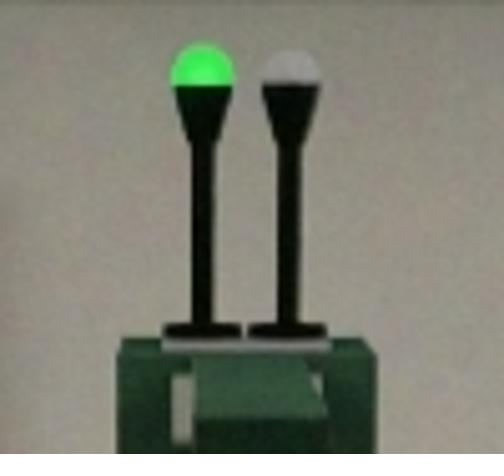

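>>> move(
  arm2={"target": [0.0377, 0.0352, 0.908, 0.1045, 0.9945, 0, 0], "speed": 0.08},
  arm3={"target": [0.1277, -0.1346, 0.908, 0, 0, 0.9945, 0.1045], "speed": 0.08},
  arm4={"target": [0.023, -0.503, 0.880, 0, 0, 1, 0], "speed": 0.08},
  cameras=["cam_tips"],
)

>>> zoom_image(
  camera="cam_tips",
  region=[240, 180, 360, 270],
)

Scene clock: 800.33 s.
Joint torques (N m): arm1=[-0.62 -17.16 -4.71 -2.24 0.16 -0.36 0.03] | arm2=[-7.14 -28.7 -4.07 -10 -2.86 -3.88 -0.54] | arm3=[6.24 -25.67 -1.22 -5.39 3.99 4.87 0.16] | arm4=[0.31 -18.27 6.87 1.03 -0.28 0.03 0.07]
Motor temperatures (°C): arm1=[36 40 32 34 40 46 44] | arm2=[31 35 32 33 41 42 40] | arm3=[36 40 30 31 38 48 40] | arm4=[35 37 34 33 36 48 42]
Flange force (N): arm1=[0.6 -5.1 5.2] | arm2=[-1.6 -18.7 -2.6] | arm3=[3.8 -16.3 -3.1] | arm4=[2.3 0.8 -0.8]
move: arm2 done; arm3 done; arm4 done
Joint velocities: within noise
arm1: as last shown
arm1.index_mcp_current_ma: -5
arm1.index_abd_current_ma: 5
arm1.index_pip_current_ma: 13
arm1.index_dip_current_ma: 5
arm1.middle_pip_current_ma: 2
arm1.middle_dip_current_ma: 3
arm1.ring_mcp_current_ma: 3
arm1.ring_abd_current_ma: 5
arm1.ring_pip_current_ma: 8
arm1.ring_dip_current_ma: 6
arm1.thumb_axl_current_ma: -3
arm1.thumb_mcp_current_ma: -5
arm1.thumb_ipl_current_ma: 1
arm2.joint_positions: joint1_rad=+1.507 joint2_rad=+1.359 joint3_rad=+0.442 joint4_rad=+1.598 joint5_rad=+1.617 joint6_rad=-0.566 joint7_rad=-1.025 hand_index_mcp=+0.960 hand_index_abd=+0.001 hand_index_pip=+0.559 hand_index_dip=-0.919 hand_middle_mcp=+0.966 hand_middle_abd=+0.002 hand_middle_pip=+0.559 hand_middle_dip=-0.919 hand_ring_mcp=+0.970 hand_ring_abd=-0.003 hand_ring_pip=+0.559 hand_ring_dip=-0.919 hand_thumb_cmc=-0.803 hand_thumb_axl=+0.677 hand_thumb_mcp=+0.222 hand_thumb_ipl=+0.168 hand_current_limit=+0.400 hand_speed=-0.600
arm2.joint_status: not commanded
arm2.hand_state: blocked,goal,goal,goal,blocked,goal,goal,goal,blocked,goal,goal,goal,goal,goal,goal,goal
arm2.index_mcp_current_ma: 196
arm2.index_abd_current_ma: -3
arm2.index_pip_current_ma: 5
arm2.index_dip_current_ma: 6
arm2.middle_mcp_current_ma: 240
arm2.middle_abd_current_ma: 3
arm2.middle_pip_current_ma: -10
arm2.middle_dip_current_ma: 2
arm2.ring_mcp_current_ma: 254
arm2.ring_abd_current_ma: -6
arm2.ring_pip_current_ma: 5
arm2.ring_dip_current_ma: 5
arm2.thumb_cmc_current_ma: -6
arm2.thumb_axl_current_ma: 8
arm2.thumb_mcp_current_ma: -12
arm2.thumb_ipl_current_ma: 0
arm2.hand_goal_index_mcp: 0.914
arm2.hand_goal_index_abd: 0.000
arm2.hand_goal_index_pip: 0.560
arm2.hand_goal_index_dip: -0.920
arm2.hand_goal_middle_mcp: 0.914
arm2.hand_goal_middle_abd: 0.000
arm2.hand_goal_middle_pip: 0.560
arm2.hand_goal_middle_dip: -0.920
arm2.hand_goal_ring_mcp: 0.914
arm2.hand_goal_ring_abd: 0.000
arm2.hand_goal_ring_pip: 0.560
arm2.hand_goal_ring_dip: -0.920
arm2.hand_goal_thumb_cmc: -0.800
arm2.hand_goal_thumb_axl: 0.678
arm2.hand_goal_thumb_mcp: 0.226
arm2.hand_goal_thumb_ipl: 0.168
arm2.hand: x=+0.0377 y=+0.0352 z=+0.9080 quat_wxyz=(+0.105, +0.995, +0.000, +0.000)
arm2.hand_target: x=+0.0377 y=+0.0352 z=+0.9080 quat_wxyz=(+0.105, +0.995, +0.000, +0.000)
arm2.hand_status: done (0.000 m and 0.0 deg from the pose sent, 0.100 m and 0.0 deg at the start)
arm3.joint_positions: joint1_rad=-1.333 joint2_rad=+1.527 joint3_rad=-0.909 joint4_rad=+1.879 joint5_rad=+1.897 joint6_rad=+1.087 joint7_rad=+3.814 hand_index_mcp=+1.000 hand_index_abd=+0.000 hand_index_pip=+0.562 hand_index_dip=-0.911 hand_middle_mcp=+1.000 hand_middle_abd=-0.001 hand_middle_pip=+0.562 hand_middle_dip=-0.909 hand_ring_mcp=+1.000 hand_ring_abd=-0.012 hand_ring_pip=+0.564 hand_ring_dip=-0.911 hand_thumb_cmc=-0.803 hand_thumb_axl=+0.677 hand_thumb_mcp=+0.212 hand_thumb_ipl=+0.168 hand_current_limit=+0.400 hand_speed=-0.600
arm3.joint_status: not commanded
arm3.hand_state: blocked,goal,goal,goal,blocked,goal,goal,goal,blocked,goal,goal,goal,goal,goal,goal,goal
arm3.index_mcp_current_ma: 17
arm3.index_abd_current_ma: 2
arm3.index_pip_current_ma: 12
arm3.index_dip_current_ma: -10
arm3.middle_mcp_current_ma: 11
arm3.middle_abd_current_ma: -1
arm3.middle_pip_current_ma: 10
arm3.middle_dip_current_ma: -3
arm3.ring_mcp_current_ma: 8
arm3.ring_abd_current_ma: -4
arm3.ring_pip_current_ma: 7
arm3.ring_dip_current_ma: -6
arm3.thumb_cmc_current_ma: 1
arm3.thumb_axl_current_ma: -7
arm3.thumb_mcp_current_ma: -9
arm3.thumb_ipl_current_ma: -5
arm3.hand_goal_index_mcp: 0.914
arm3.hand_goal_index_abd: 0.000
arm3.hand_goal_index_pip: 0.560
arm3.hand_goal_index_dip: -0.920
arm3.hand_goal_middle_mcp: 0.914
arm3.hand_goal_middle_abd: 0.000
arm3.hand_goal_middle_pip: 0.560
arm3.hand_goal_middle_dip: -0.920
arm3.hand_goal_ring_mcp: 0.914
arm3.hand_goal_ring_abd: 0.000
arm3.hand_goal_ring_pip: 0.560
arm3.hand_goal_ring_dip: -0.920
arm3.hand_goal_thumb_cmc: -0.800
arm3.hand_goal_thumb_axl: 0.678
arm3.hand_goal_thumb_mcp: 0.226
arm3.hand_goal_thumb_ipl: 0.168
arm3.hand: x=+0.1277 y=-0.1346 z=+0.9080 quat_wxyz=(+0.000, +0.000, -0.995, -0.104)
arm3.hand_target: x=+0.1277 y=-0.1346 z=+0.9080 quat_wxyz=(+0.000, +0.000, -0.995, -0.105)
arm3.hand_status: done (0.000 m and 0.0 deg from the pose sent, 0.100 m and 0.0 deg at the start)
arm4.joint_positions: joint1_rad=+2.000 joint2_rad=+1.776 joint3_rad=+1.141 joint4_rad=+1.661 joint5_rad=-1.835 joint6_rad=+1.175 joint7_rad=+2.850 hand_index_mcp=+0.143 hand_index_abd=-0.004 hand_index_pip=-0.486 hand_index_dip=+0.004 hand_middle_mcp=+0.751 hand_middle_abd=+0.005 hand_middle_pip=+0.571 hand_middle_dip=+0.700 hand_ring_mcp=+0.140 hand_ring_abd=+0.012 hand_ring_pip=-0.487 hand_ring_dip=+0.006 hand_thumb_cmc=-0.801 hand_thumb_axl=+0.677 hand_thumb_mcp=+0.219 hand_thumb_ipl=+0.168 hand_current_limit=+0.400 hand_speed=-0.600
arm4.joint_status: not commanded
arm4.hand_state: blocked,goal,goal,goal,goal,goal,goal,goal,blocked,goal,goal,goal,goal,goal,goal,goal
arm4.index_mcp_current_ma: 51
arm4.index_abd_current_ma: 3
arm4.index_pip_current_ma: 17
arm4.index_dip_current_ma: 3
arm4.middle_mcp_current_ma: -2
arm4.middle_abd_current_ma: -1
arm4.middle_pip_current_ma: -9
arm4.middle_dip_current_ma: -10
arm4.ring_mcp_current_ma: 19
arm4.ring_abd_current_ma: 3
arm4.ring_pip_current_ma: 1
arm4.ring_dip_current_ma: -7
arm4.thumb_cmc_current_ma: 19
arm4.thumb_axl_current_ma: -4
arm4.thumb_mcp_current_ma: -7
arm4.thumb_ipl_current_ma: -19
arm4.hand_goal_index_mcp: 0.100
arm4.hand_goal_index_abd: 0.000
arm4.hand_goal_index_pip: -0.500
arm4.hand_goal_index_dip: 0.000
arm4.hand_goal_middle_mcp: 0.754
arm4.hand_goal_middle_abd: 0.000
arm4.hand_goal_middle_pip: 0.576
arm4.hand_goal_middle_dip: 0.696
arm4.hand_goal_ring_mcp: 0.100
arm4.hand_goal_ring_abd: 0.000
arm4.hand_goal_ring_pip: -0.500
arm4.hand_goal_ring_dip: 0.000
arm4.hand_goal_thumb_cmc: -0.800
arm4.hand_goal_thumb_axl: 0.678
arm4.hand_goal_thumb_mcp: 0.226
arm4.hand_goal_thumb_ipl: 0.168
arm4.hand: x=+0.0230 y=-0.5030 z=+0.8800 quat_wxyz=(+0.000, +0.000, +1.000, +0.000)
arm4.hand_target: x=+0.0230 y=-0.5030 z=+0.8800 quat_wxyz=(+0.000, +0.000, +1.000, +0.000)
arm4.hand_status: done (0.000 m and 0.0 deg from the pose sent, 0.020 m and 0.0 deg at the start)

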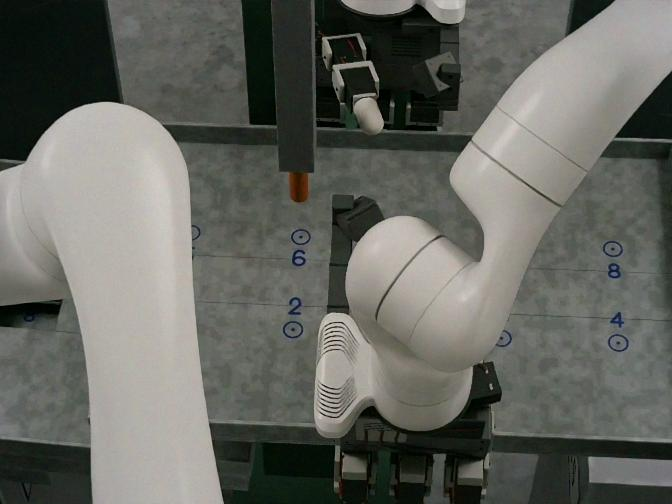

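Scaled by 4.200.

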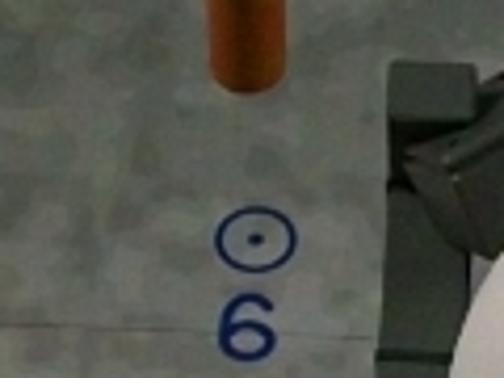

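>>> move(
  arm2={"target": [0.0373, 0.0355, 0.8993, 0.1045, 0.9945, 0, 0], "speed": 0.04},
  arm3={"target": [0.1273, -0.1343, 0.8993, 0, 0, 0.9945, 0.1045], "speed": 0.04},
  arm4={"target": [0.023, -0.503, 0.860, 0, 0, 1, 0], "speed": 0.08},
)

>>> wait(
  seconds=2.5,
  cameras=["cam_front"],
)

>>> zoom_image(
  camera="cam_front",
  region=[300, 20, 400, 110],
)

Scene clock: 801.80 s.
Joint torques (N m): arm1=[-0.72 -17.1 -4.61 -2.16 0.15 -0.45 0.01] | arm2=[-6.89 -28.45 -3.88 -9.64 -2.68 -3.81 -0.53] | arm3=[5.87 -25.66 -1.43 -5.21 3.87 4.68 0.23] | arm4=[0.22 -17 5.94 0.98 -0.29 0.09 0.04]
Motor temperatures (°C): arm1=[36 40 32 34 40 46 44] | arm2=[31 35 32 33 41 42 40] | arm3=[36 40 30 31 38 48 40] | arm4=[35 37 34 33 36 48 42]
Flange force (N): arm1=[1.3 -5.7 5.6] | arm2=[-1.4 -18.1 -2.6] | arm3=[3.2 -15.9 -2.7] | arm4=[2.1 0.6 -4.1]
move: arm2 done; arm3 done; arm4 done
Joint velocities: within noise
arm1: as last shown
arm1.index_abd_current_ma: 17
arm1.index_pip_current_ma: 7
arm1.index_dip_current_ma: 4
arm1.middle_mcp_current_ma: 2
arm1.middle_abd_current_ma: -8
arm1.middle_pip_current_ma: 0
arm1.middle_dip_current_ma: 0
arm1.ring_mcp_current_ma: 6
arm1.ring_abd_current_ma: 11
arm1.ring_pip_current_ma: 4
arm1.ring_dip_current_ma: 19
arm1.thumb_cmc_current_ma: -1
arm1.thumb_axl_current_ma: -5
arm1.thumb_mcp_current_ma: 2
arm1.thumb_ipl_current_ma: 0
arm2.joint_positions: joint1_rad=+1.512 joint2_rad=+1.377 joint3_rad=+0.435 joint4_rad=+1.585 joint5_rad=+1.604 joint6_rad=-0.559 joint7_rad=-1.015 hand_index_mcp=+0.960 hand_index_abd=+0.001 hand_index_pip=+0.559 hand_index_dip=-0.919 hand_middle_mcp=+0.966 hand_middle_abd=+0.002 hand_middle_pip=+0.559 hand_middle_dip=-0.919 hand_ring_mcp=+0.970 hand_ring_abd=-0.003 hand_ring_pip=+0.559 hand_ring_dip=-0.919 hand_thumb_cmc=-0.803 hand_thumb_axl=+0.677 hand_thumb_mcp=+0.222 hand_thumb_ipl=+0.168 hand_current_limit=+0.400 hand_speed=-0.600
arm2.joint_status: not commanded
arm2.hand_state: blocked,goal,goal,goal,blocked,goal,goal,goal,blocked,goal,goal,goal,goal,goal,goal,goal
arm2.index_mcp_current_ma: 196
arm2.index_abd_current_ma: -3
arm2.index_pip_current_ma: 4
arm2.index_dip_current_ma: 0
arm2.middle_mcp_current_ma: 237
arm2.middle_abd_current_ma: 3
arm2.middle_pip_current_ma: -11
arm2.middle_dip_current_ma: 2
arm2.ring_mcp_current_ma: 256
arm2.ring_abd_current_ma: -4
arm2.ring_pip_current_ma: 8
arm2.ring_dip_current_ma: 10
arm2.thumb_cmc_current_ma: -9
arm2.thumb_axl_current_ma: 5
arm2.thumb_mcp_current_ma: -12
arm2.thumb_ipl_current_ma: -5
arm2.hand_goal_index_mcp: 0.914
arm2.hand_goal_index_abd: 0.000
arm2.hand_goal_index_pip: 0.560
arm2.hand_goal_index_dip: -0.920
arm2.hand_goal_middle_mcp: 0.914
arm2.hand_goal_middle_abd: 0.000
arm2.hand_goal_middle_pip: 0.560
arm2.hand_goal_middle_dip: -0.920
arm2.hand_goal_ring_mcp: 0.914
arm2.hand_goal_ring_abd: 0.000
arm2.hand_goal_ring_pip: 0.560
arm2.hand_goal_ring_dip: -0.920
arm2.hand_goal_thumb_cmc: -0.800
arm2.hand_goal_thumb_axl: 0.678
arm2.hand_goal_thumb_mcp: 0.226
arm2.hand_goal_thumb_ipl: 0.168
arm2.hand: x=+0.0373 y=+0.0355 z=+0.8993 quat_wxyz=(+0.105, +0.995, +0.000, +0.000)
arm2.hand_target: x=+0.0373 y=+0.0355 z=+0.8993 quat_wxyz=(+0.105, +0.995, +0.000, +0.000)
arm2.hand_status: done (0.000 m and 0.0 deg from the pose sent, 0.009 m and 0.0 deg at the start)
arm3.joint_positions: joint1_rad=-1.336 joint2_rad=+1.545 joint3_rad=-0.900 joint4_rad=+1.865 joint5_rad=+1.912 joint6_rad=+1.082 joint7_rad=+3.812 hand_index_mcp=+1.000 hand_index_abd=+0.000 hand_index_pip=+0.562 hand_index_dip=-0.911 hand_middle_mcp=+1.000 hand_middle_abd=-0.001 hand_middle_pip=+0.562 hand_middle_dip=-0.909 hand_ring_mcp=+1.000 hand_ring_abd=-0.012 hand_ring_pip=+0.564 hand_ring_dip=-0.911 hand_thumb_cmc=-0.803 hand_thumb_axl=+0.677 hand_thumb_mcp=+0.212 hand_thumb_ipl=+0.168 hand_current_limit=+0.400 hand_speed=-0.600
arm3.joint_status: not commanded
arm3.hand_state: blocked,goal,goal,goal,blocked,goal,goal,goal,blocked,goal,goal,goal,goal,goal,goal,goal
arm3.index_mcp_current_ma: 17
arm3.index_abd_current_ma: 10
arm3.index_pip_current_ma: 8
arm3.index_dip_current_ma: -12
arm3.middle_mcp_current_ma: 19
arm3.middle_abd_current_ma: 3
arm3.middle_pip_current_ma: 3
arm3.middle_dip_current_ma: -12
arm3.ring_mcp_current_ma: 7
arm3.ring_abd_current_ma: 0
arm3.ring_pip_current_ma: 1
arm3.ring_dip_current_ma: 3
arm3.thumb_cmc_current_ma: -9
arm3.thumb_axl_current_ma: -5
arm3.thumb_mcp_current_ma: -6
arm3.thumb_ipl_current_ma: -5
arm3.hand_goal_index_mcp: 0.914
arm3.hand_goal_index_abd: 0.000
arm3.hand_goal_index_pip: 0.560
arm3.hand_goal_index_dip: -0.920
arm3.hand_goal_middle_mcp: 0.914
arm3.hand_goal_middle_abd: 0.000
arm3.hand_goal_middle_pip: 0.560
arm3.hand_goal_middle_dip: -0.920
arm3.hand_goal_ring_mcp: 0.914
arm3.hand_goal_ring_abd: 0.000
arm3.hand_goal_ring_pip: 0.560
arm3.hand_goal_ring_dip: -0.920
arm3.hand_goal_thumb_cmc: -0.800
arm3.hand_goal_thumb_axl: 0.678
arm3.hand_goal_thumb_mcp: 0.226
arm3.hand_goal_thumb_ipl: 0.168
arm3.hand: x=+0.1273 y=-0.1343 z=+0.8993 quat_wxyz=(+0.000, +0.000, -0.995, -0.105)
arm3.hand_target: x=+0.1273 y=-0.1343 z=+0.8993 quat_wxyz=(+0.000, +0.000, -0.995, -0.105)
arm3.hand_status: done (0.000 m and 0.0 deg from the pose sent, 0.009 m and 0.0 deg at the start)
arm4.joint_positions: joint1_rad=+2.005 joint2_rad=+1.809 joint3_rad=+1.122 joint4_rad=+1.630 joint5_rad=-1.861 joint6_rad=+1.154 joint7_rad=+2.842 hand_index_mcp=+0.143 hand_index_abd=-0.003 hand_index_pip=-0.486 hand_index_dip=+0.004 hand_middle_mcp=+0.751 hand_middle_abd=+0.001 hand_middle_pip=+0.571 hand_middle_dip=+0.700 hand_ring_mcp=+0.140 hand_ring_abd=+0.012 hand_ring_pip=-0.487 hand_ring_dip=+0.006 hand_thumb_cmc=-0.800 hand_thumb_axl=+0.677 hand_thumb_mcp=+0.219 hand_thumb_ipl=+0.168 hand_current_limit=+0.400 hand_speed=-0.600
arm4.joint_status: not commanded
arm4.hand_state: blocked,goal,goal,goal,goal,goal,goal,goal,blocked,goal,goal,goal,goal,goal,goal,goal
arm4.index_mcp_current_ma: 44
arm4.index_abd_current_ma: 4
arm4.index_pip_current_ma: 6
arm4.index_dip_current_ma: -6
arm4.middle_mcp_current_ma: -3
arm4.middle_abd_current_ma: 6
arm4.middle_pip_current_ma: -5
arm4.middle_dip_current_ma: 4
arm4.ring_mcp_current_ma: 48
arm4.ring_abd_current_ma: 15
arm4.ring_pip_current_ma: 5
arm4.ring_dip_current_ma: 12
arm4.thumb_cmc_current_ma: 25
arm4.thumb_axl_current_ma: 7
arm4.thumb_mcp_current_ma: -12
arm4.thumb_ipl_current_ma: 8
arm4.hand_goal_index_mcp: 0.100
arm4.hand_goal_index_abd: 0.000
arm4.hand_goal_index_pip: -0.500
arm4.hand_goal_index_dip: 0.000
arm4.hand_goal_middle_mcp: 0.754
arm4.hand_goal_middle_abd: 0.000
arm4.hand_goal_middle_pip: 0.576
arm4.hand_goal_middle_dip: 0.696
arm4.hand_goal_ring_mcp: 0.100
arm4.hand_goal_ring_abd: 0.000
arm4.hand_goal_ring_pip: -0.500
arm4.hand_goal_ring_dip: 0.000
arm4.hand_goal_thumb_cmc: -0.800
arm4.hand_goal_thumb_axl: 0.678
arm4.hand_goal_thumb_mcp: 0.226
arm4.hand_goal_thumb_ipl: 0.168
arm4.hand: x=+0.0230 y=-0.5030 z=+0.8600 quat_wxyz=(+0.000, +0.000, +1.000, +0.000)
arm4.hand_target: x=+0.0230 y=-0.5030 z=+0.8600 quat_wxyz=(+0.000, +0.000, +1.000, +0.000)
arm4.hand_status: done (0.000 m and 0.0 deg from the pose sent, 0.020 m and 0.0 deg at the start)
pictures: none

Scene clock: 804.30 s.
Joint torques (N m): arm1=[-0.65 -17.07 -4.69 -2.14 0.17 -0.39 0.01] | arm2=[-6.63 -28.62 -3.39 -9.84 -2.81 -3.58 -0.64] | arm3=[6.2 -25.39 -1.08 -5.11 3.58 4.8 0.14] | arm4=[0.21 -17.06 5.87 1 -0.24 0.06 0.07]
Motor temperatures (°C): arm1=[36 40 32 34 39 46 44] | arm2=[31 35 32 33 41 42 40] | arm3=[36 40 30 31 38 48 40] | arm4=[35 37 34 33 36 48 42]
Flange force (N): arm1=[0.5 -5.1 5.1] | arm2=[-0.4 -18.5 -2.6] | arm3=[3.9 -16.0 -2.9] | arm4=[2.0 0.5 -4.0]
Joint velocities: within noise
arm1.joint_positions: joint1_rad=+0.420 joint2_rad=+0.918 joint3_rad=-0.573 joint4_rad=+2.248 joint5_rad=+2.162 joint6_rad=+0.227 joint7_rad=+5.096 hand_index_mcp=+0.912 hand_index_abd=-0.008 hand_index_pip=+0.936 hand_index_dip=+0.709 hand_middle_mcp=+0.913 hand_middle_abd=-0.008 hand_middle_pip=+0.930 hand_middle_dip=+0.708 hand_ring_mcp=+0.914 hand_ring_abd=+0.005 hand_ring_pip=+0.923 hand_ring_dip=+0.699 hand_thumb_cmc=-0.800 hand_thumb_axl=+0.677 hand_thumb_mcp=+0.212 hand_thumb_ipl=+0.168 hand_current_limit=+0.400 hand_speed=-0.600
arm1.joint_status: not commanded
arm1.hand_state: goal,goal,goal,goal,goal,goal,goal,goal,goal,goal,blocked,goal,goal,goal,goal,goal
arm1.index_mcp_current_ma: -11
arm1.index_abd_current_ma: 17
arm1.index_pip_current_ma: 6
arm1.index_dip_current_ma: -8
arm1.middle_mcp_current_ma: 8
arm1.middle_abd_current_ma: 0
arm1.middle_pip_current_ma: -1
arm1.middle_dip_current_ma: 2
arm1.ring_mcp_current_ma: 6
arm1.ring_abd_current_ma: 13
arm1.ring_pip_current_ma: 6
arm1.ring_dip_current_ma: 10
arm1.thumb_cmc_current_ma: 1
arm1.thumb_axl_current_ma: 3
arm1.thumb_mcp_current_ma: 1
arm1.thumb_ipl_current_ma: -1
arm1.hand_goal_index_mcp: 0.914
arm1.hand_goal_index_abd: 0.000
arm1.hand_goal_index_pip: 0.950
arm1.hand_goal_index_dip: 0.696
arm1.hand_goal_middle_mcp: 0.914
arm1.hand_goal_middle_abd: 0.000
arm1.hand_goal_middle_pip: 0.950
arm1.hand_goal_middle_dip: 0.696
arm1.hand_goal_ring_mcp: 0.914
arm1.hand_goal_ring_abd: 0.000
arm1.hand_goal_ring_pip: 0.950
arm1.hand_goal_ring_dip: 0.696
arm1.hand_goal_thumb_cmc: -0.800
arm1.hand_goal_thumb_axl: 0.678
arm1.hand_goal_thumb_mcp: 0.226
arm1.hand_goal_thumb_ipl: 0.168
arm1.hand: x=-0.7200 y=+0.1000 z=+1.0500 quat_wxyz=(-0.156, -0.988, +0.000, +0.000)
arm1.hand_target: x=-0.7200 y=+0.1000 z=+1.0500 quat_wxyz=(-0.156, -0.988, +0.000, +0.000)
arm1.hand_status: not commanded
arm2.joint_positions: joint1_rad=+1.512 joint2_rad=+1.377 joint3_rad=+0.435 joint4_rad=+1.585 joint5_rad=+1.604 joint6_rad=-0.559 joint7_rad=-1.015 hand_index_mcp=+0.959 hand_index_abd=+0.001 hand_index_pip=+0.559 hand_index_dip=-0.919 hand_middle_mcp=+0.965 hand_middle_abd=+0.003 hand_middle_pip=+0.559 hand_middle_dip=-0.919 hand_ring_mcp=+0.970 hand_ring_abd=+0.005 hand_ring_pip=+0.559 hand_ring_dip=-0.919 hand_thumb_cmc=-0.803 hand_thumb_axl=+0.677 hand_thumb_mcp=+0.222 hand_thumb_ipl=+0.168 hand_current_limit=+0.400 hand_speed=-0.600
arm2.joint_status: not commanded
arm2.hand_state: blocked,goal,goal,goal,blocked,goal,goal,goal,blocked,goal,goal,goal,goal,goal,goal,goal
arm2.index_mcp_current_ma: 195
arm2.index_abd_current_ma: 0
arm2.index_pip_current_ma: 6
arm2.index_dip_current_ma: 0
arm2.middle_mcp_current_ma: 242
arm2.middle_abd_current_ma: 2
arm2.middle_pip_current_ma: -3
arm2.middle_dip_current_ma: 0
arm2.ring_mcp_current_ma: 259
arm2.ring_abd_current_ma: 15
arm2.ring_pip_current_ma: 5
arm2.ring_dip_current_ma: 4
arm2.thumb_cmc_current_ma: -8
arm2.thumb_axl_current_ma: 5
arm2.thumb_mcp_current_ma: -10
arm2.thumb_ipl_current_ma: -7
arm2.hand_goal_index_mcp: 0.914
arm2.hand_goal_index_abd: 0.000
arm2.hand_goal_index_pip: 0.560
arm2.hand_goal_index_dip: -0.920
arm2.hand_goal_middle_mcp: 0.914
arm2.hand_goal_middle_abd: 0.000
arm2.hand_goal_middle_pip: 0.560
arm2.hand_goal_middle_dip: -0.920
arm2.hand_goal_ring_mcp: 0.914
arm2.hand_goal_ring_abd: 0.000
arm2.hand_goal_ring_pip: 0.560
arm2.hand_goal_ring_dip: -0.920
arm2.hand_goal_thumb_cmc: -0.800
arm2.hand_goal_thumb_axl: 0.678
arm2.hand_goal_thumb_mcp: 0.226
arm2.hand_goal_thumb_ipl: 0.168
arm2.hand: x=+0.0372 y=+0.0355 z=+0.8993 quat_wxyz=(+0.105, +0.995, +0.000, +0.000)
arm2.hand_target: x=+0.0373 y=+0.0355 z=+0.8993 quat_wxyz=(+0.104, +0.995, +0.000, +0.000)
arm2.hand_status: done (0.000 m and 0.0 deg from the pose sent, 0.009 m and 0.0 deg at the start)
arm3.joint_positions: joint1_rad=-1.336 joint2_rad=+1.545 joint3_rad=-0.900 joint4_rad=+1.865 joint5_rad=+1.912 joint6_rad=+1.082 joint7_rad=+3.812 hand_index_mcp=+1.000 hand_index_abd=+0.000 hand_index_pip=+0.562 hand_index_dip=-0.911 hand_middle_mcp=+1.000 hand_middle_abd=-0.001 hand_middle_pip=+0.562 hand_middle_dip=-0.909 hand_ring_mcp=+1.000 hand_ring_abd=-0.011 hand_ring_pip=+0.564 hand_ring_dip=-0.911 hand_thumb_cmc=-0.803 hand_thumb_axl=+0.677 hand_thumb_mcp=+0.212 hand_thumb_ipl=+0.168 hand_current_limit=+0.400 hand_speed=-0.600
arm3.joint_status: not commanded
arm3.hand_state: blocked,goal,goal,goal,blocked,goal,goal,goal,blocked,goal,goal,goal,goal,goal,goal,goal
arm3.index_mcp_current_ma: 18
arm3.index_abd_current_ma: 10
arm3.index_pip_current_ma: 16
arm3.index_dip_current_ma: -10
arm3.middle_mcp_current_ma: 20
arm3.middle_abd_current_ma: 7
arm3.middle_pip_current_ma: 7
arm3.middle_dip_current_ma: -8
arm3.ring_mcp_current_ma: 20
arm3.ring_abd_current_ma: 7
arm3.ring_pip_current_ma: 6
arm3.ring_dip_current_ma: 3
arm3.thumb_cmc_current_ma: -5
arm3.thumb_axl_current_ma: -5
arm3.thumb_mcp_current_ma: 2
arm3.thumb_ipl_current_ma: -4
arm3.hand_goal_index_mcp: 0.914
arm3.hand_goal_index_abd: 0.000
arm3.hand_goal_index_pip: 0.560
arm3.hand_goal_index_dip: -0.920
arm3.hand_goal_middle_mcp: 0.914
arm3.hand_goal_middle_abd: 0.000
arm3.hand_goal_middle_pip: 0.560
arm3.hand_goal_middle_dip: -0.920
arm3.hand_goal_ring_mcp: 0.914
arm3.hand_goal_ring_abd: 0.000
arm3.hand_goal_ring_pip: 0.560
arm3.hand_goal_ring_dip: -0.920
arm3.hand_goal_thumb_cmc: -0.800
arm3.hand_goal_thumb_axl: 0.678
arm3.hand_goal_thumb_mcp: 0.226
arm3.hand_goal_thumb_ipl: 0.168
arm3.hand: x=+0.1273 y=-0.1343 z=+0.8993 quat_wxyz=(+0.000, +0.000, -0.995, -0.105)
arm3.hand_target: x=+0.1273 y=-0.1343 z=+0.8993 quat_wxyz=(+0.000, +0.000, -0.995, -0.105)
arm3.hand_status: done (0.000 m and 0.0 deg from the pose sent, 0.009 m and 0.0 deg at the start)
arm4.joint_positions: joint1_rad=+2.005 joint2_rad=+1.809 joint3_rad=+1.122 joint4_rad=+1.630 joint5_rad=-1.861 joint6_rad=+1.154 joint7_rad=+2.842 hand_index_mcp=+0.143 hand_index_abd=-0.003 hand_index_pip=-0.486 hand_index_dip=+0.004 hand_middle_mcp=+0.751 hand_middle_abd=+0.001 hand_middle_pip=+0.571 hand_middle_dip=+0.700 hand_ring_mcp=+0.140 hand_ring_abd=+0.012 hand_ring_pip=-0.487 hand_ring_dip=+0.006 hand_thumb_cmc=-0.800 hand_thumb_axl=+0.677 hand_thumb_mcp=+0.219 hand_thumb_ipl=+0.168 hand_current_limit=+0.400 hand_speed=-0.600
arm4.joint_status: not commanded
arm4.hand_state: blocked,goal,goal,goal,goal,goal,goal,goal,blocked,goal,goal,goal,goal,goal,goal,goal
arm4.index_mcp_current_ma: 43
arm4.index_abd_current_ma: 21
arm4.index_pip_current_ma: 11
arm4.index_dip_current_ma: 0
arm4.middle_mcp_current_ma: -2
arm4.middle_abd_current_ma: 6
arm4.middle_pip_current_ma: -13
arm4.middle_dip_current_ma: 5
arm4.ring_mcp_current_ma: 25
arm4.ring_abd_current_ma: 13
arm4.ring_pip_current_ma: 5
arm4.ring_dip_current_ma: 21
arm4.thumb_cmc_current_ma: 1
arm4.thumb_axl_current_ma: -2
arm4.thumb_mcp_current_ma: 20
arm4.thumb_ipl_current_ma: 0
arm4.hand_goal_index_mcp: 0.100
arm4.hand_goal_index_abd: 0.000
arm4.hand_goal_index_pip: -0.500
arm4.hand_goal_index_dip: 0.000
arm4.hand_goal_middle_mcp: 0.754
arm4.hand_goal_middle_abd: 0.000
arm4.hand_goal_middle_pip: 0.576
arm4.hand_goal_middle_dip: 0.696
arm4.hand_goal_ring_mcp: 0.100
arm4.hand_goal_ring_abd: 0.000
arm4.hand_goal_ring_pip: -0.500
arm4.hand_goal_ring_dip: 0.000
arm4.hand_goal_thumb_cmc: -0.800
arm4.hand_goal_thumb_axl: 0.678
arm4.hand_goal_thumb_mcp: 0.226
arm4.hand_goal_thumb_ipl: 0.168
arm4.hand: x=+0.0230 y=-0.5030 z=+0.8600 quat_wxyz=(+0.000, +0.000, +1.000, +0.000)
arm4.hand_target: x=+0.0230 y=-0.5030 z=+0.8600 quat_wxyz=(+0.000, +0.000, +1.000, +0.000)
arm4.hand_status: done (0.000 m and 0.0 deg from the pose sent, 0.020 m and 0.0 deg at the start)
wait: 2.50 s; at rest by 0.27 s

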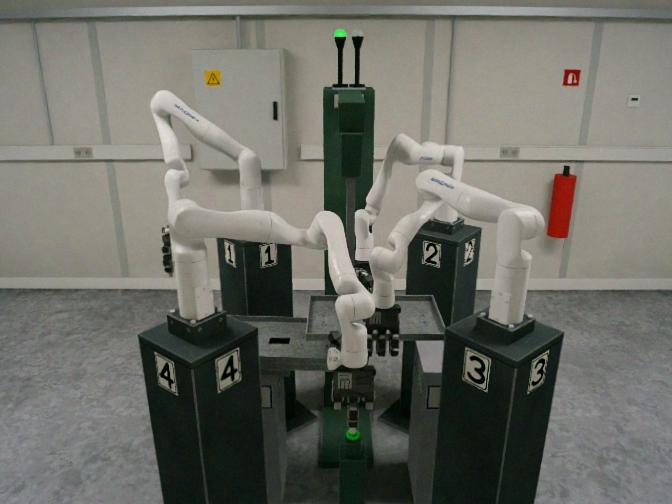

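Scaled by 5.040.

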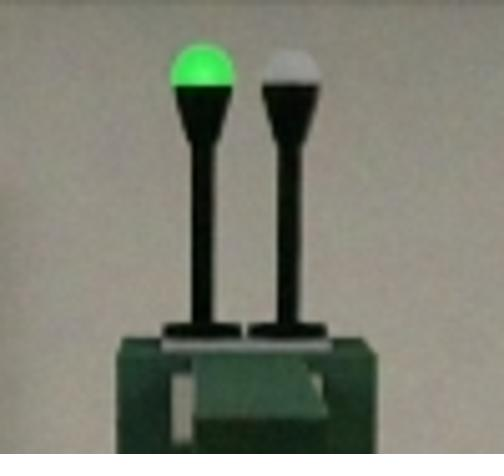

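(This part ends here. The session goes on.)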